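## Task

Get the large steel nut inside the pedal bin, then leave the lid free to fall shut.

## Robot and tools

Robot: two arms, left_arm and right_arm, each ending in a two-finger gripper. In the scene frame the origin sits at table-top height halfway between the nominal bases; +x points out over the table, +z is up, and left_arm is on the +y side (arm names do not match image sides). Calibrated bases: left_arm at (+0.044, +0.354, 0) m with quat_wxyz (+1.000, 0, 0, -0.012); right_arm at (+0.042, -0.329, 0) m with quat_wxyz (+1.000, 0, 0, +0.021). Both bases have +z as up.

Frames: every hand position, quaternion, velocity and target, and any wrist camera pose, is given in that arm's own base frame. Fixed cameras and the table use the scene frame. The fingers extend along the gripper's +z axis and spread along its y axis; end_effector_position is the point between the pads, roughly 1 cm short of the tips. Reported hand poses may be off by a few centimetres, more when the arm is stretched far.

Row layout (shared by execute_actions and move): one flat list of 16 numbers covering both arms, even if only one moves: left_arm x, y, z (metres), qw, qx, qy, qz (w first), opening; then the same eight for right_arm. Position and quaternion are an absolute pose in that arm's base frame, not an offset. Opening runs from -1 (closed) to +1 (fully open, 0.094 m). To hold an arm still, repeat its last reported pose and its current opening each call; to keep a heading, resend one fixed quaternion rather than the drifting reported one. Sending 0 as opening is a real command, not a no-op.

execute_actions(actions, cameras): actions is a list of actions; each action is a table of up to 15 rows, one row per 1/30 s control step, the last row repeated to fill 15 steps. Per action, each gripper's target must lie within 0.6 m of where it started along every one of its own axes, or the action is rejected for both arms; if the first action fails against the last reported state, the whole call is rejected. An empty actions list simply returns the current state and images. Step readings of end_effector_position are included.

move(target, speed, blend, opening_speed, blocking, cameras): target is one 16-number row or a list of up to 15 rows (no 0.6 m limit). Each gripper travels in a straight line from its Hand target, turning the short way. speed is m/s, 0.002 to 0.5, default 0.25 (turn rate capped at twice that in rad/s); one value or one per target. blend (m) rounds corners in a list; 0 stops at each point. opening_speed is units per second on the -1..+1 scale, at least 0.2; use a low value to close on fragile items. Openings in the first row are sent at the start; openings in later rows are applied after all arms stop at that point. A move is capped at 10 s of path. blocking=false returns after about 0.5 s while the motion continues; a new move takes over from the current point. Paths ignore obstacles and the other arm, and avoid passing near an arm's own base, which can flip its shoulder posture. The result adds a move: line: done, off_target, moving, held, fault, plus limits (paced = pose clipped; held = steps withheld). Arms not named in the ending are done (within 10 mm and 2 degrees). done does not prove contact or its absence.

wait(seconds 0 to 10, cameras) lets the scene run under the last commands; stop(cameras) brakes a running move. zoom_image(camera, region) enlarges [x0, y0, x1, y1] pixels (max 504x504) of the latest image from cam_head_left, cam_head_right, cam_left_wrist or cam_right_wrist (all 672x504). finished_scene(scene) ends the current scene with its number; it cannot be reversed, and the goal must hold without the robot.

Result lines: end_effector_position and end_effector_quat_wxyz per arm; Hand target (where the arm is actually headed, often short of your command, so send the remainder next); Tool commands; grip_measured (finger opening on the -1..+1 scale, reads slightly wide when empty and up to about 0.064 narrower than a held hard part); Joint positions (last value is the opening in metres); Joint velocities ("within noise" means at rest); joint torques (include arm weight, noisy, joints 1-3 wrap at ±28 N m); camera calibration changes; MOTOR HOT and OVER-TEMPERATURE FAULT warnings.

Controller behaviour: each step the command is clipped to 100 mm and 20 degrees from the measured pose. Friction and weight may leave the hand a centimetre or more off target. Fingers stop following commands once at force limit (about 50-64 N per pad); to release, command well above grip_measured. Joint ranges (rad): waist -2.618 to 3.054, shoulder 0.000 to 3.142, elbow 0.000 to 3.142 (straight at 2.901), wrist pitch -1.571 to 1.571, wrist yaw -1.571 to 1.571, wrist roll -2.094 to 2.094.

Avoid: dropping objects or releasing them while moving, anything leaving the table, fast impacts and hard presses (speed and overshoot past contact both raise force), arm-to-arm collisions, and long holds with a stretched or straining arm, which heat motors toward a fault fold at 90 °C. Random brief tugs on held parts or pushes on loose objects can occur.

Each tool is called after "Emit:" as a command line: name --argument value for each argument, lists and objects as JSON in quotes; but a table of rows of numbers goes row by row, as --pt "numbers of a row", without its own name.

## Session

Emit:
execute_actions --actions '[]'

Scene clock: 0.00 s.
left_arm: end_effector_position=(+0.4145, +0.0118, +0.1435) grip_measured=+1.000 end_effector_quat_wxyz=(+0.633, -0.030, +0.773, -0.003) | right_arm: end_effector_position=(+0.4025, +0.0283, +0.1147) grip_measured=+1.000 end_effector_quat_wxyz=(+0.608, -0.038, +0.792, +0.047)
Joint positions: left_arm=[0.021 1.512 0.422 0.892 -0.013 -0.047 0.094] | right_arm=[0.025 1.552 0.372 0.919 -0.096 0.003 0.094]
Joint velocities: within noise
Joint torques (N m): no reading
Motor temperatures (°C): left_arm=[22 23 23 21 23 21 22] | right_arm=[21 21 23 21 19 22 23]
Heat: left arm: 23 °C; right arm: 23 °C.
Hand target: left_arm +0.4154, +0.0119, +0.1469; +0.636, -0.030, +0.771, -0.003 | right_arm +0.4049, +0.0285, +0.1224; +0.616, -0.039, +0.785, +0.047
Tool commands: left_gripper/opening=+1.0 right_gripper/opening=+1.0
camera_calibration:
cam_left_wrist: T_world_to_cam=[[0.0474933, -0.995868, 0.0774036, -0.0218225], [-0.488682, -0.0907495, -0.867729, 0.364576], [0.871168, 0.00338564, -0.490973, -0.184723], [0, 0, 0, 1]] pos_world=[0.340123, 0.0119782, 0.227349]
cam_right_wrist: T_world_to_cam=[[0.0828545, -0.996546, -0.00564978, -0.0100255], [-0.533101, -0.0395316, -0.845128, 0.350445], [0.841985, 0.0730346, -0.534535, -0.17352], [0, 0, 0, 1]] pos_world=[0.333754, 0.0165357, 0.203362]

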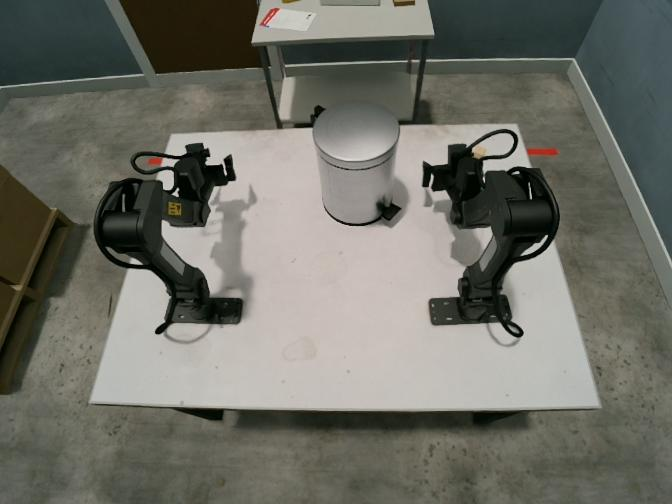

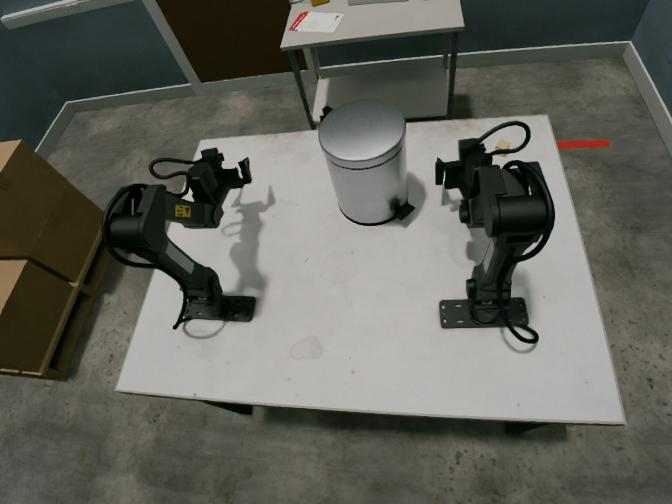

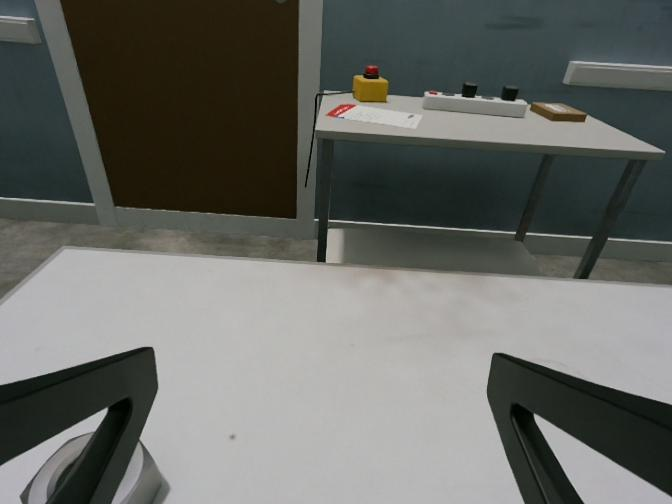

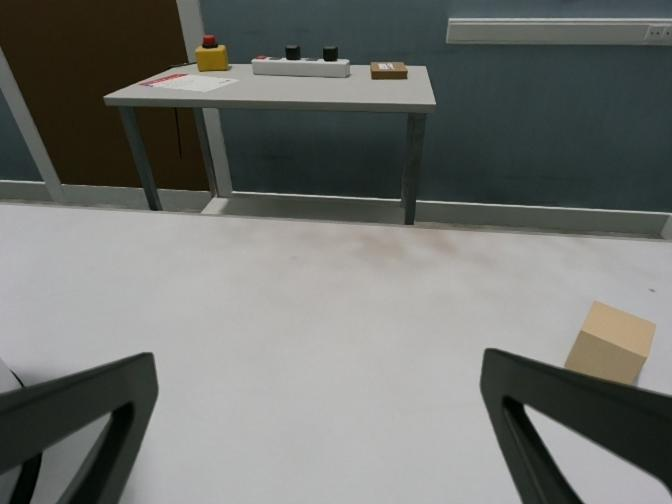

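Emit:
move --target '[0.40, 0.10, 0.22, 0.2569, -0.1177, 0.9587, 0.0315, 1, 0.17, 0.10, 0.22, 0.383, 0, 0.924, 0, -1]'

Scene clock: 7.63 s.
left_arm: end_effector_position=(+0.3977, +0.0960, +0.2160) grip_measured=+1.000 end_effector_quat_wxyz=(+0.257, -0.119, +0.959, +0.027) | right_arm: end_effector_position=(+0.1677, +0.1007, +0.2102) grip_measured=-0.996 end_effector_quat_wxyz=(+0.371, -0.005, +0.929, -0.001)
Joint positions: left_arm=[0.237 1.638 1.594 -1.004 0.005 -0.011 0.094] | right_arm=[1.142 0.857 0.967 -1.302 0.677 0.997 0]
Joint velocities: within noise
Joint torques (N m): left_arm=[0.44 -6.68 8.57 1.07 -0.05 0.11] | right_arm=[0.5 -0.08 7.05 0.82 0.56 0.03]
Motor temperatures (°C): left_arm=[22 23 24 22 23 21 22] | right_arm=[21 22 24 22 19 22 23]
Heat: left arm: 24 °C; right arm: 24 °C.
Hand target: left_arm +0.3999, +0.1000, +0.2200; +0.257, -0.118, +0.959, +0.032 | right_arm +0.1699, +0.1000, +0.2198; +0.383, +0.000, +0.924, +0.000
Off the commanded pose: left_arm 0.006 m, 1 deg | right_arm 0.010 m, 2 deg.
move: done
camera_calibration:
cam_left_wrist: T_world_to_cam=[[0.269265, -0.962653, 0.0282215, -0.0235529], [-0.940996, -0.269219, -0.205058, 0.480752], [0.204997, 0.0286585, -0.978343, 0.232925], [0, 0, 0, 1]] pos_world=[0.410979, 0.100079, 0.327127]
cam_right_wrist: T_world_to_cam=[[-0.0098424, -0.999016, 0.04324, 0.087559], [-0.897095, -0.0102804, -0.441717, 0.282091], [0.441727, -0.043138, -0.896112, 0.224749], [0, 0, 0, 1]] pos_world=[0.154647, 0.100068, 0.322218]

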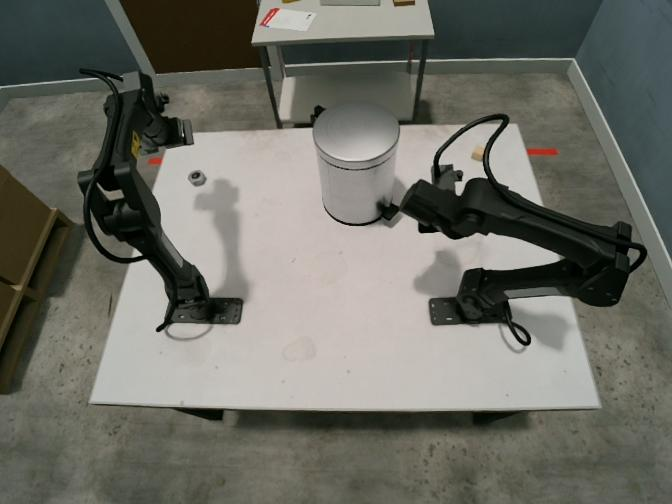

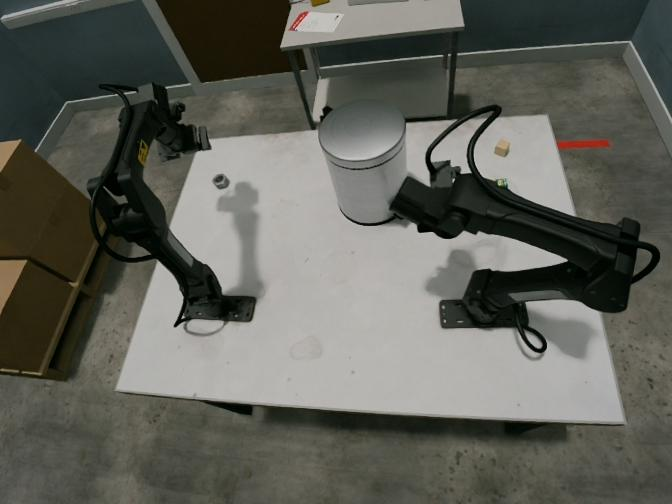

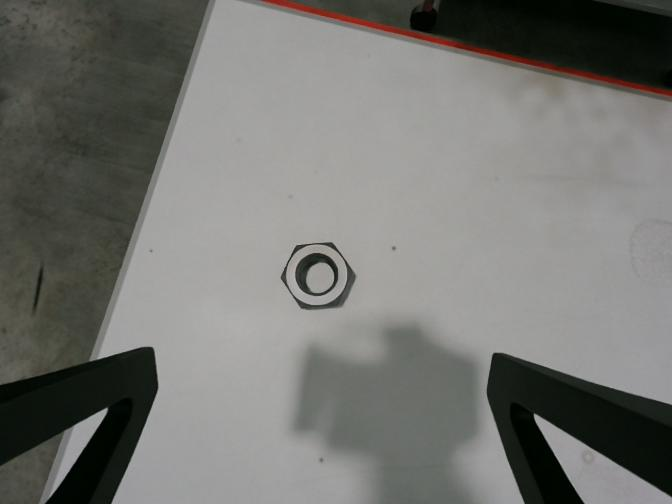

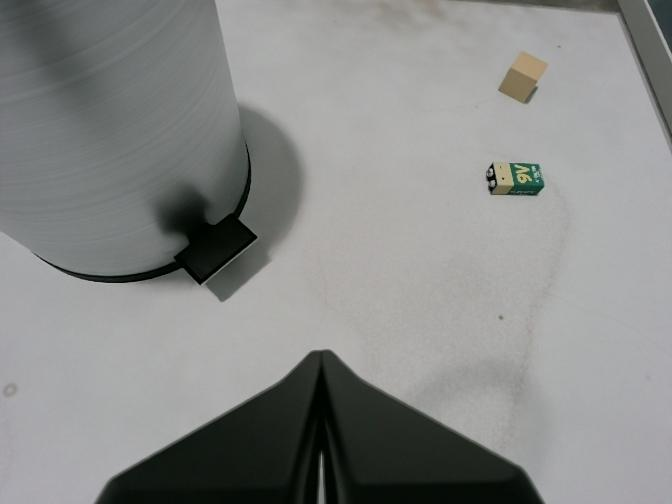

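Emit:
move --target '[0.452, 0.116, 0.10, 0.1038, 0.1126, 0.9881, -0.0118, 1, 0.282, 0.168, 0.10, 0.3234, -0.306, 0.8885, 0.1114, -1]'

Scene clock: 27.30 s.
left_arm: end_effector_position=(+0.4500, +0.1143, +0.1011) grip_measured=+1.000 end_effector_quat_wxyz=(+0.106, +0.111, +0.988, -0.005) | right_arm: end_effector_position=(+0.2787, +0.1658, +0.0979) grip_measured=-0.996 end_effector_quat_wxyz=(+0.317, -0.304, +0.892, +0.107)
Joint positions: left_arm=[0.281 2.151 1.931 -1.158 0.09 0.496 0.094] | right_arm=[0.47 1.216 0.674 -0.354 -0.115 -0.147 0]
Joint velocities: within noise
Joint torques (N m): left_arm=[0.61 -10.62 7.82 0.55 0.17 0.11] | right_arm=[-0.35 -3.3 5.7 1.47 -0.21 -0.06]
Motor temperatures (°C): left_arm=[22 24 26 22 23 21 22] | right_arm=[21 21 25 22 19 22 23]
Heat: left arm: 26 °C; right arm: 25 °C.
Hand target: left_arm +0.4520, +0.1160, +0.1000; +0.104, +0.113, +0.988, -0.012 | right_arm +0.2819, +0.1679, +0.1000; +0.323, -0.306, +0.889, +0.111
Off the commanded pose: left_arm 0.003 m, 1 deg | right_arm 0.004 m, 1 deg.
move: done
camera_calibration:
cam_left_wrist: T_world_to_cam=[[-0.188018, -0.982157, -0.00418365, 0.194492], [-0.97693, 0.186575, 0.103914, 0.444218], [-0.10128, 0.0236249, -0.994577, 0.249309], [0, 0, 0, 1]] pos_world=[0.495788, 0.102252, 0.20261]
cam_right_wrist: T_world_to_cam=[[0.597867, -0.80053, 0.0413088, -0.0435637], [-0.734768, -0.567895, -0.370959, 0.373062], [0.320423, 0.191432, -0.92773, 0.0759339], [0, 0, 0, 1]] pos_world=[0.275829, 0.16245, 0.210636]

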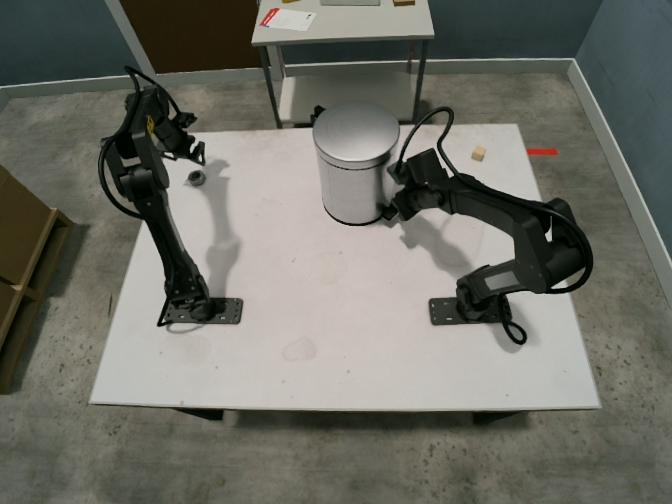

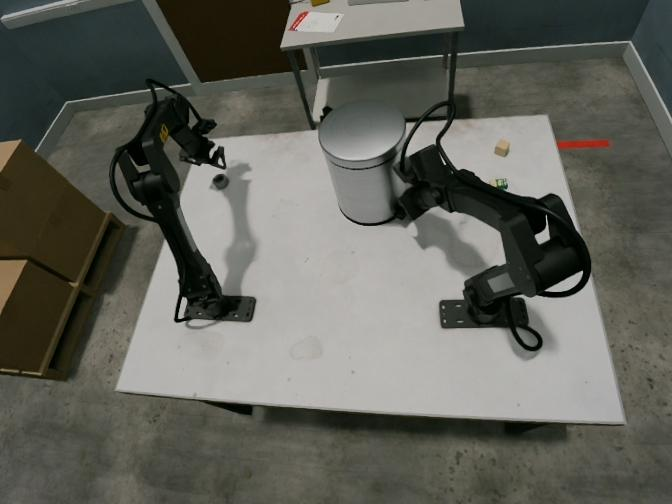

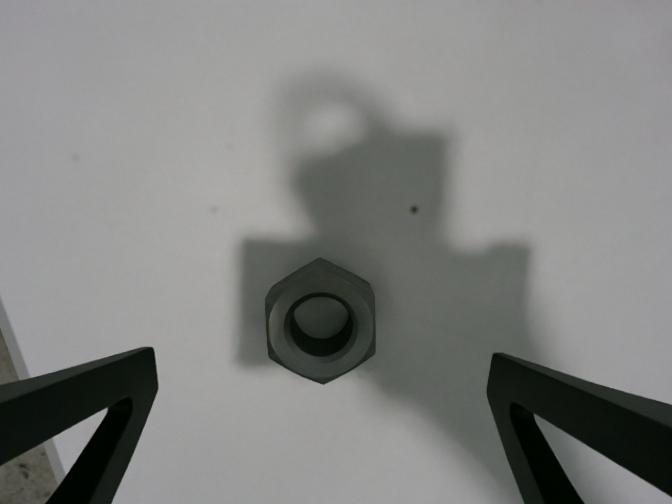

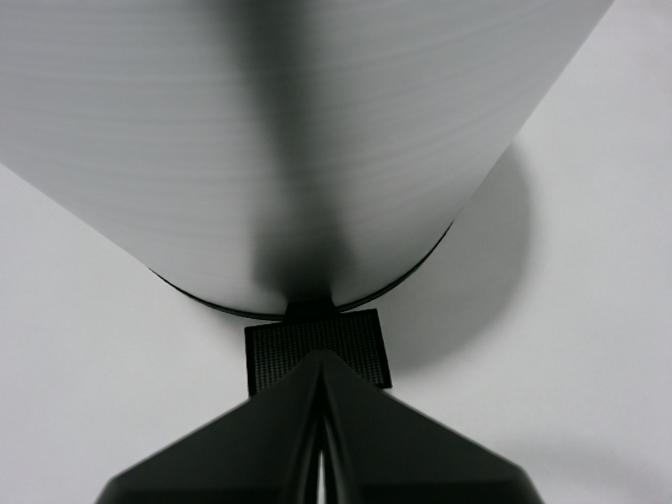

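Emit:
move --pt "0.453 0.1175 0.016 0.1038 0.1126 0.9881 -0.0118 0.7 0.282 0.168 0.10 0.3234 -0.306 0.8885 0.1114 -1" --speed 0.15 --cameras '["cam_left_wrist"]'

Scene clock: 34.10 s.
left_arm: end_effector_position=(+0.4532, +0.1166, +0.0246) grip_measured=+0.703 end_effector_quat_wxyz=(+0.105, +0.111, +0.988, -0.006) | right_arm: end_effector_position=(+0.2788, +0.1660, +0.0981) grip_measured=-0.996 end_effector_quat_wxyz=(+0.318, -0.304, +0.892, +0.107)
Joint positions: left_arm=[0.284 2.207 1.714 -0.888 0.091 0.499 0.08] | right_arm=[0.47 1.216 0.674 -0.353 -0.116 -0.147 0]
Joint velocities: within noise
Joint torques (N m): left_arm=[0.58 -11.21 4.89 0.84 0.17 0.11] | right_arm=[-0.35 -3.29 5.68 1.49 -0.18 -0.04]
Motor temperatures (°C): left_arm=[22 25 26 22 23 21 22] | right_arm=[21 22 25 22 19 22 23]
Heat: left arm: 26 °C; right arm: 25 °C.
Hand target: left_arm +0.4528, +0.1175, +0.0161; +0.104, +0.113, +0.988, -0.012 | right_arm +0.2819, +0.1679, +0.1000; +0.323, -0.306, +0.889, +0.111
Off the commanded pose: left_arm 0.009 m, 1 deg | right_arm 0.004 m, 1 deg.
move: done
camera_calibration:
cam_left_wrist: T_world_to_cam=[[-0.1881, -0.982144, -0.00328835, 0.197], [-0.976756, 0.186715, 0.105282, 0.454712], [-0.102788, 0.0230154, -0.994437, 0.174236], [0, 0, 0, 1]] pos_world=[0.499108, 0.104571, 0.126041]
Images, in order (width x height): cam_left_wrist 672x504.

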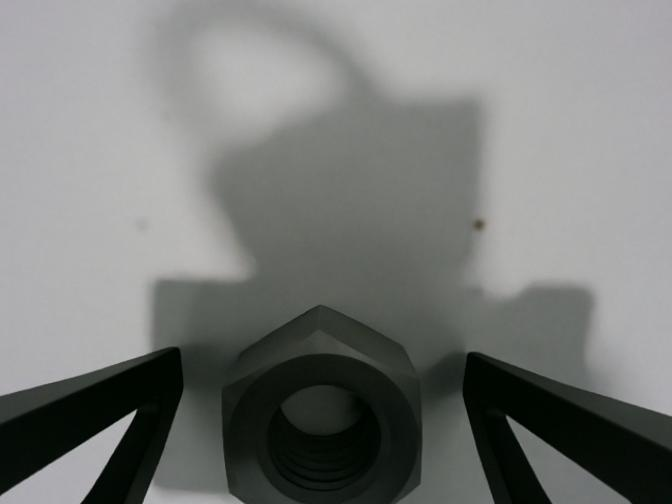

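Emit:
move --pt "0.453 0.1175 0.018 0.1038 0.1126 0.9881 -0.0118 0.2 0.282 0.168 0.10 0.3234 -0.306 0.8885 0.1114 -1" --pt "0.453 0.1175 0.018 0.1038 0.1126 0.9881 -0.0118 -0.3 0.282 0.168 0.10 0.3234 -0.306 0.8885 0.1114 -1" --opening_speed 0.6 --cameras '["cam_left_wrist"]'

Scene clock: 41.50 s.
left_arm: end_effector_position=(+0.4534, +0.1166, +0.0246) grip_measured=-0.034 end_effector_quat_wxyz=(+0.105, +0.111, +0.988, -0.006) | right_arm: end_effector_position=(+0.2788, +0.1660, +0.0981) grip_measured=-0.996 end_effector_quat_wxyz=(+0.318, -0.304, +0.892, +0.107)
Joint positions: left_arm=[0.284 2.207 1.714 -0.887 0.091 0.499 0.045] | right_arm=[0.47 1.216 0.674 -0.353 -0.116 -0.147 0]
Joint velocities: within noise
Joint torques (N m): left_arm=[0.5 -11.4 5.19 0.78 0.16 0.11] | right_arm=[-0.35 -3.26 5.7 1.49 -0.19 -0.05]
Motor temperatures (°C): left_arm=[22 26 26 22 23 21 22] | right_arm=[21 22 25 23 19 22 23]
Heat: left arm: 26 °C; right arm: 25 °C.
Hand target: left_arm +0.4528, +0.1175, +0.0180; +0.104, +0.112, +0.988, -0.012 | right_arm +0.2819, +0.1679, +0.1000; +0.323, -0.306, +0.889, +0.111
Off the commanded pose: left_arm 0.007 m, 1 deg | right_arm 0.004 m, 1 deg.
move: done
camera_calibration:
cam_left_wrist: T_world_to_cam=[[-0.188168, -0.982131, -0.0033029, 0.197054], [-0.976831, 0.186801, 0.104437, 0.454946], [-0.101953, 0.022878, -0.994526, 0.173937], [0, 0, 0, 1]] pos_world=[0.499218, 0.104569, 0.126123]
Images, in order (width x height): cam_left_wrist 672x504.

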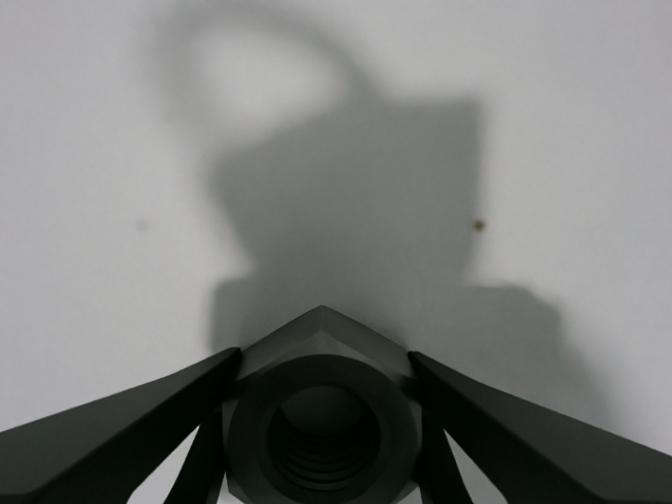

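Emit:
move --pt "0.453 0.1175 0.13 0.1038 0.1126 0.9881 -0.0118 -0.3 0.286 0.172 0.09 0.3234 -0.306 0.8885 0.1114 -1" --pt "0.30 -0.18 0.38 0.307 0.284 0.903 -0.094 -0.3 0.288 0.1735 0.01 0.3234 -0.306 0.8885 0.1114 -1" --blend 0.04

Scene clock: 49.47 s.
left_arm: end_effector_position=(+0.2978, -0.1791, +0.3712) grip_measured=-0.034 end_effector_quat_wxyz=(+0.294, +0.290, +0.906, -0.091) | right_arm: end_effector_position=(+0.2903, +0.1751, +0.0288) grip_measured=-0.996 end_effector_quat_wxyz=(+0.346, -0.310, +0.878, +0.117)
Joint positions: left_arm=[-0.516 1.637 2.254 -1.564 0.055 0.085 0.045] | right_arm=[0.47 1.436 0.464 0.139 -0.133 -0.157 0]
Joint velocities: within noise
Joint torques (N m): left_arm=[-0.16 -5.98 6.24 1.49 -0.01 -0.08] | right_arm=[0.43 -0.21 4.36 1.54 0.07 0.15]
Motor temperatures (°C): left_arm=[22 27 25 22 23 21 22] | right_arm=[21 22 25 23 19 22 23]
Heat: left arm: 27 °C; right arm: 25 °C.
Hand target: left_arm +0.2999, -0.1800, +0.3798; +0.309, +0.284, +0.903, -0.095 | right_arm +0.2867, +0.1728, +0.0112; +0.324, -0.306, +0.888, +0.111
Off the commanded pose: left_arm 0.009 m, 2 deg | right_arm 0.019 m, 3 deg.
joint read past its limit (left arm) — joint 4 (wrist pitch), lower limit.
joint sent to its limit (left arm) — joint 4 (wrist pitch), lower limit. The joint targets still meet the commanded pose.
move: off_target (right_arm)
camera_calibration:
cam_left_wrist: T_world_to_cam=[[-0.556791, -0.830485, 0.0167011, 0.00798068], [-0.793874, 0.526114, -0.304906, 0.480233], [0.244433, -0.183027, -0.952236, 0.353821], [0, 0, 0, 1]] pos_world=[0.299203, -0.181271, 0.483214]
cam_right_wrist: T_world_to_cam=[[0.611095, -0.790232, 0.0457734, -0.0458921], [-0.70213, -0.567849, -0.429606, 0.353437], [0.365481, 0.230391, -0.901856, -0.0143234], [0, 0, 0, 1]] pos_world=[0.281438, 0.167733, 0.141021]

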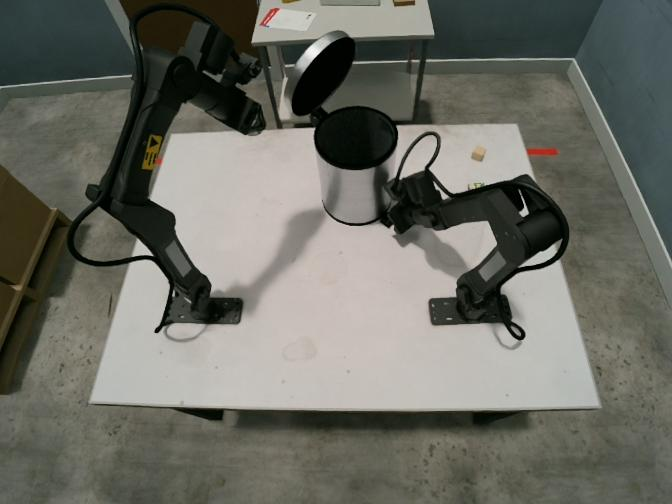

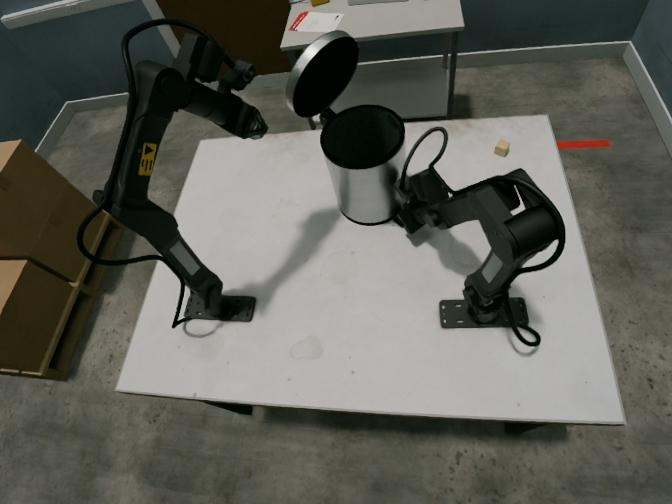

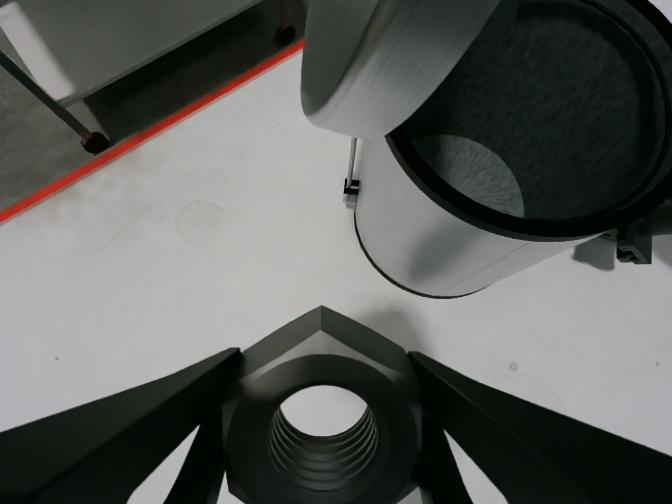

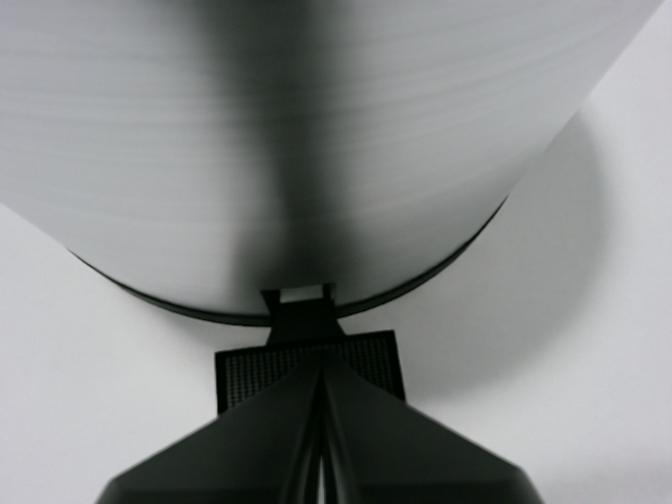

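Emit:
move --pt "0.345 -0.358 0.37 0.2382 0.3774 0.8891 -0.1011 -0.3 0.288 0.1735 0.01 0.3234 -0.306 0.8885 0.1114 -1" --pt "0.371 -0.387 0.25 0.2382 0.3774 0.8891 -0.1011 -0.3 0.288 0.1735 0.01 0.3234 -0.306 0.8885 0.1114 -1" --blend 0.03 --cameras '["cam_head_left","cam_left_wrist"]'

Scene clock: 62.73 s.
left_arm: end_effector_position=(+0.3648, -0.3794, +0.2340) grip_measured=-0.034 end_effector_quat_wxyz=(+0.218, +0.383, +0.893, -0.094) | right_arm: end_effector_position=(+0.2904, +0.1753, +0.0287) grip_measured=-0.996 end_effector_quat_wxyz=(+0.346, -0.310, +0.878, +0.118)
Joint positions: left_arm=[-0.806 2.403 2.84 -1.528 0.002 0.004 0.045] | right_arm=[0.47 1.437 0.464 0.14 -0.133 -0.156 0]
Joint velocities: within noise
Joint torques (N m): left_arm=[-0.34 -13.91 7.09 1.51 -0.03 -0.07] | right_arm=[0.44 -0.32 4.36 1.52 0.06 0.14]
Motor temperatures (°C): left_arm=[22 25 25 24 23 21 23] | right_arm=[21 21 24 23 19 22 23]
Heat: left arm: 25 °C; right arm: 24 °C.
Hand target: left_arm +0.3701, -0.3859, +0.2498; +0.249, +0.376, +0.886, -0.106 | right_arm +0.2867, +0.1728, +0.0111; +0.323, -0.306, +0.888, +0.111
Off the commanded pose: left_arm 0.019 m, 3 deg | right_arm 0.019 m, 3 deg.
elbow stopped short (left arm): the move would have taken joint 3 (elbow) straighter than the controller allows.
move: off_target (left_arm, right_arm)
camera_calibration:
cam_left_wrist: T_world_to_cam=[[-0.703736, -0.71024, 0.017748, -0.0196772], [-0.702876, 0.692364, -0.163087, 0.593681], [0.103543, -0.127245, -0.986452, 0.250677], [0, 0, 0, 1]] pos_world=[0.377481, -0.393122, 0.344452]
Images, in order (width x height): cam_head_left 672x504, cam_left_wrist 672x504.

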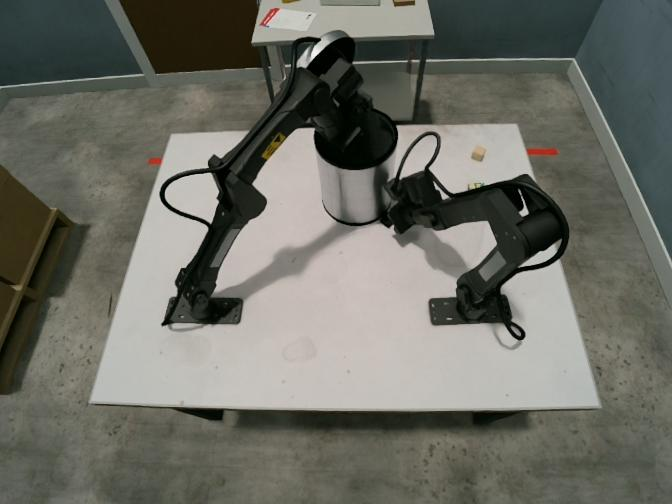

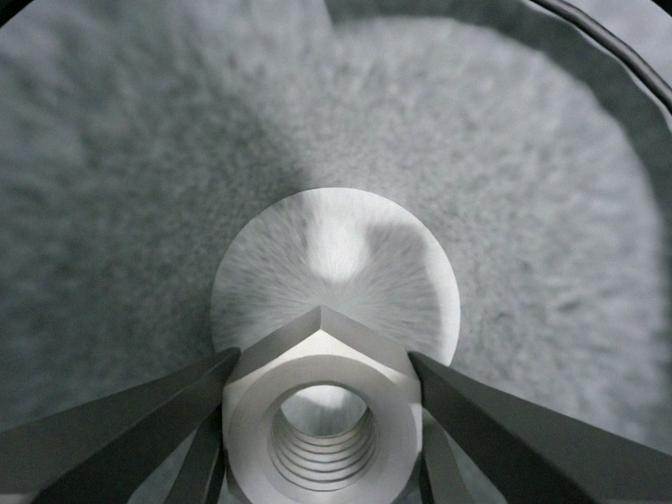

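Emit:
move --pt "0.374 -0.391 0.115 0.1401 0.3861 0.9098 -0.0594 -0.3 0.288 0.1735 0.01 0.3234 -0.306 0.8885 0.1114 -1" --pt "0.374 -0.391 0.115 0.1401 0.3861 0.9098 -0.0594 0.4 0.288 0.1735 0.01 0.3234 -0.306 0.8885 0.1114 -1" --speed 0.15 --cameras '["cam_head_left","cam_left_wrist"]'

Scene clock: 72.53 s.
left_arm: end_effector_position=(+0.3723, -0.3871, +0.1197) grip_measured=+0.397 end_effector_quat_wxyz=(+0.137, +0.389, +0.909, -0.060) | right_arm: end_effector_position=(+0.2905, +0.1753, +0.0287) grip_measured=-0.996 end_effector_quat_wxyz=(+0.346, -0.309, +0.878, +0.118)
Joint positions: left_arm=[-0.806 2.434 2.462 -1.299 0.002 0.002 0.066] | right_arm=[0.47 1.438 0.464 0.14 -0.133 -0.156 0]
Joint velocities: within noise
Joint torques (N m): left_arm=[-0.47 -13.37 5.55 1.04 -0.04 -0.08] | right_arm=[0.47 -0.36 4.36 1.52 0.06 0.13]
Motor temperatures (°C): left_arm=[22 27 25 24 23 21 23] | right_arm=[21 21 24 24 19 22 23]
Heat: left arm: 27 °C; right arm: 24 °C.
Hand target: left_arm +0.3740, -0.3909, +0.1150; +0.140, +0.386, +0.910, -0.059 | right_arm +0.2867, +0.1727, +0.0111; +0.323, -0.306, +0.888, +0.111
Off the commanded pose: left_arm 0.006 m, 0 deg | right_arm 0.019 m, 3 deg.
move: off_target (right_arm)
camera_calibration:
cam_left_wrist: T_world_to_cam=[[-0.700777, -0.713254, 0.0134109, -0.0196697], [-0.713081, 0.700904, 0.0158028, 0.571349], [-0.0206711, 0.0015112, -0.999785, 0.233912], [0, 0, 0, 1]] pos_world=[0.398469, -0.414844, 0.225096]
Images, in order (width x height): cam_head_left 672x504, cam_left_wrist 672x504.

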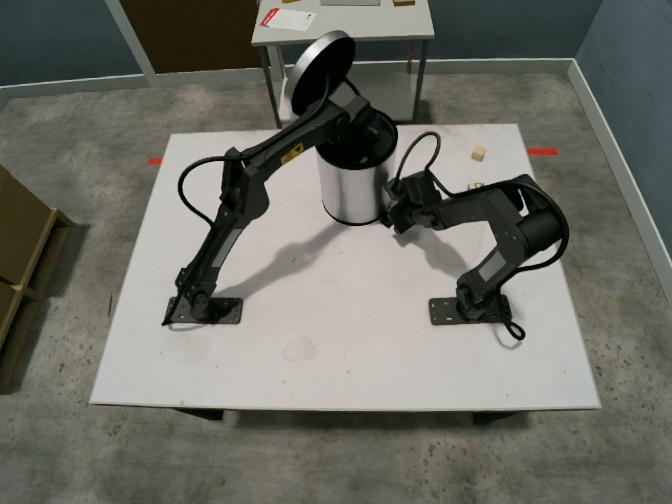

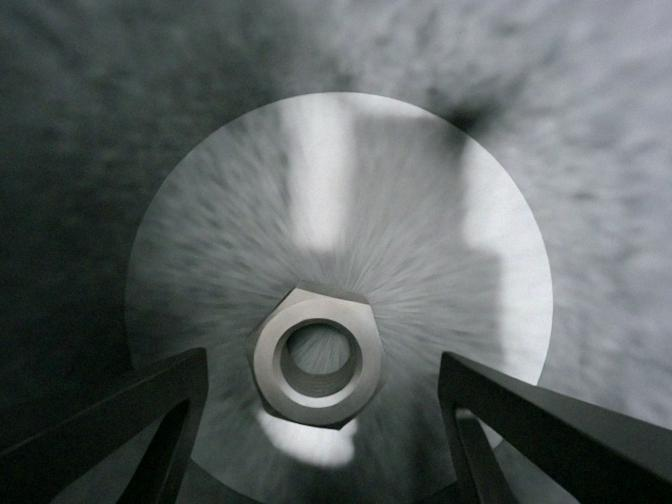

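Emit:
move --pt "0.369 -0.386 0.25 0.2382 0.3774 0.8891 -0.1011 0.4 0.288 0.1735 0.01 0.3234 -0.306 0.8885 0.1114 -1" --pt "0.335 -0.35 0.38 0.2382 0.3774 0.8891 -0.1011 0.4 0.288 0.1735 0.01 0.3234 -0.306 0.8885 0.1114 -1" --pt "0.27 -0.1 0.36 0.307 0.284 0.903 -0.094 0.4 0.288 0.1735 0.01 0.3234 -0.306 0.8885 0.1114 -1" --blend '[0.03, 0.03, 0]' --cameras '["cam_head_left"]'

Emit:
move --pt "0.27 -0.1 0.36 0.307 0.284 0.903 -0.094 0.4 0.286 0.173 0.09 0.3234 -0.306 0.8885 0.1114 -1" --pt "0.27 -0.1 0.36 0.307 0.284 0.903 -0.094 0.4 0.24 0.13 0.14 0.3234 -0.306 0.8885 0.1114 -1" --speed '[0.03, 0.15]'

Scene clock: 82.77 s.
left_arm: end_effector_position=(+0.2684, -0.0992, +0.3600) grip_measured=+0.397 end_effector_quat_wxyz=(+0.303, +0.281, +0.906, -0.091) | right_arm: end_effector_position=(+0.2905, +0.1753, +0.0287) grip_measured=-0.996 end_effector_quat_wxyz=(+0.346, -0.309, +0.878, +0.118)
Joint positions: left_arm=[-0.222 1.38 1.949 -1.53 0.218 0.31 0.066] | right_arm=[0.47 1.438 0.464 0.14 -0.133 -0.155 0]
Joint velocities: within noise
Joint torques (N m): left_arm=[0.49 -4 3.71 1.5 0.22 0.11] | right_arm=[0.43 -0.38 4.34 1.53 0.06 0.13]
Motor temperatures (°C): left_arm=[22 27 25 23 23 21 23] | right_arm=[21 21 24 24 19 22 23]
Heat: left arm: 27 °C; right arm: 24 °C.
Hand target: left_arm +0.2700, -0.1000, +0.3600; +0.307, +0.284, +0.904, -0.094 | right_arm +0.2866, +0.1727, +0.0111; +0.323, -0.306, +0.888, +0.111
Off the commanded pose: left_arm 0.002 m, 1 deg | right_arm 0.019 m, 3 deg.
elbow stopped short (left arm): the move would have taken joint 3 (elbow) straighter than the controller allows.
move: off_target (right_arm)
Images, in order (width x height): cam_head_left 672x504.

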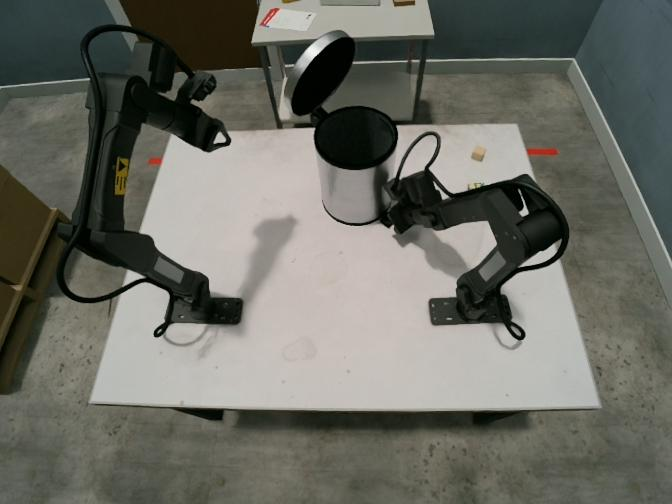

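Scene clock: 86.83 s.
left_arm: end_effector_position=(+0.2685, -0.0993, +0.3602) grip_measured=+0.397 end_effector_quat_wxyz=(+0.303, +0.281, +0.906, -0.091) | right_arm: end_effector_position=(+0.2366, +0.1278, +0.1269) grip_measured=-0.996 end_effector_quat_wxyz=(+0.309, -0.304, +0.895, +0.106)
Joint positions: left_arm=[-0.222 1.38 1.949 -1.53 0.219 0.31 0.066] | right_arm=[0.377 0.953 0.671 -0.643 -0.173 -0.22 0]
Joint velocities: within noise
Joint torques (N m): left_arm=[0.51 -4.03 3.66 1.5 0.22 0.11] | right_arm=[-0.32 -2.52 7.73 1.24 -0.2 -0.04]
Motor temperatures (°C): left_arm=[22 26 25 24 23 21 22] | right_arm=[21 22 24 24 19 22 23]
Heat: left arm: 26 °C; right arm: 24 °C.
Hand target: left_arm +0.2700, -0.1000, +0.3600; +0.307, +0.284, +0.903, -0.094 | right_arm +0.2398, +0.1300, +0.1397; +0.323, -0.306, +0.888, +0.111
Off the commanded pose: left_arm 0.002 m, 1 deg | right_arm 0.014 m, 2 deg.
move: off_target (right_arm)
camera_calibration:
cam_left_wrist: T_world_to_cam=[[-0.542582, -0.839847, 0.0161648, 0.0536165], [-0.798081, 0.509405, -0.321827, 0.417227], [0.262051, -0.187518, -0.946661, 0.357875], [0, 0, 0, 1]] pos_world=[0.268291, -0.1004, 0.472194]
cam_right_wrist: T_world_to_cam=[[0.598429, -0.800363, 0.0360814, -0.0494634], [-0.741002, -0.570045, -0.354914, 0.330955], [0.304628, 0.185654, -0.934202, 0.128921], [0, 0, 0, 1]] pos_world=[0.235566, 0.125136, 0.239684]

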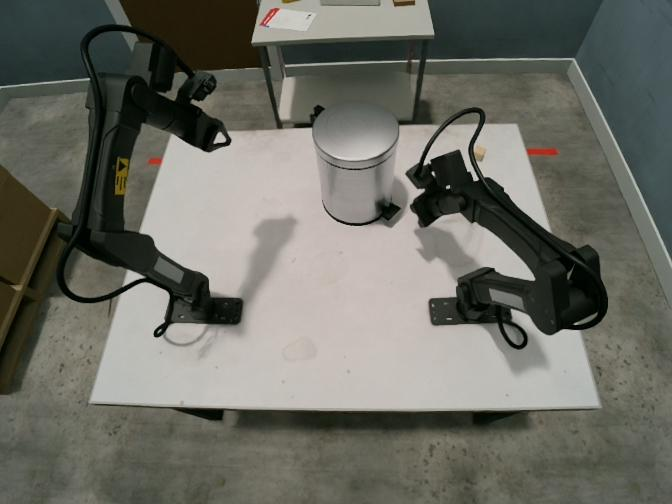

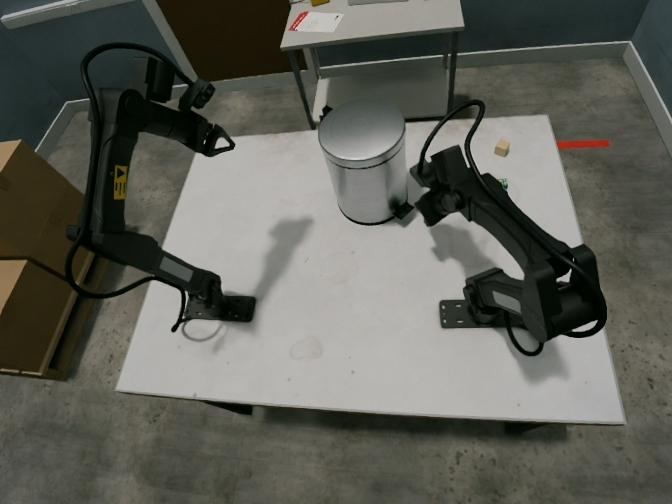

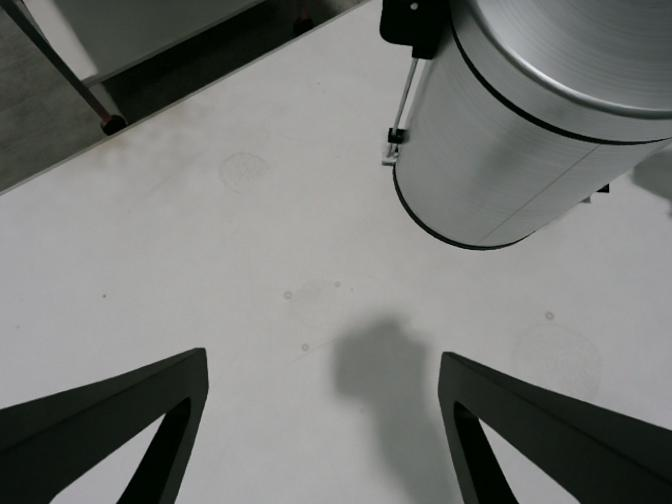

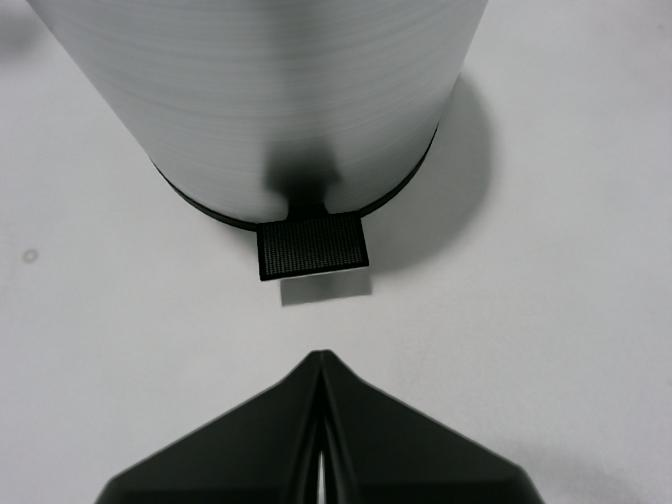

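Emit:
finished_scene --scene 3

The scene is finished: the task was done.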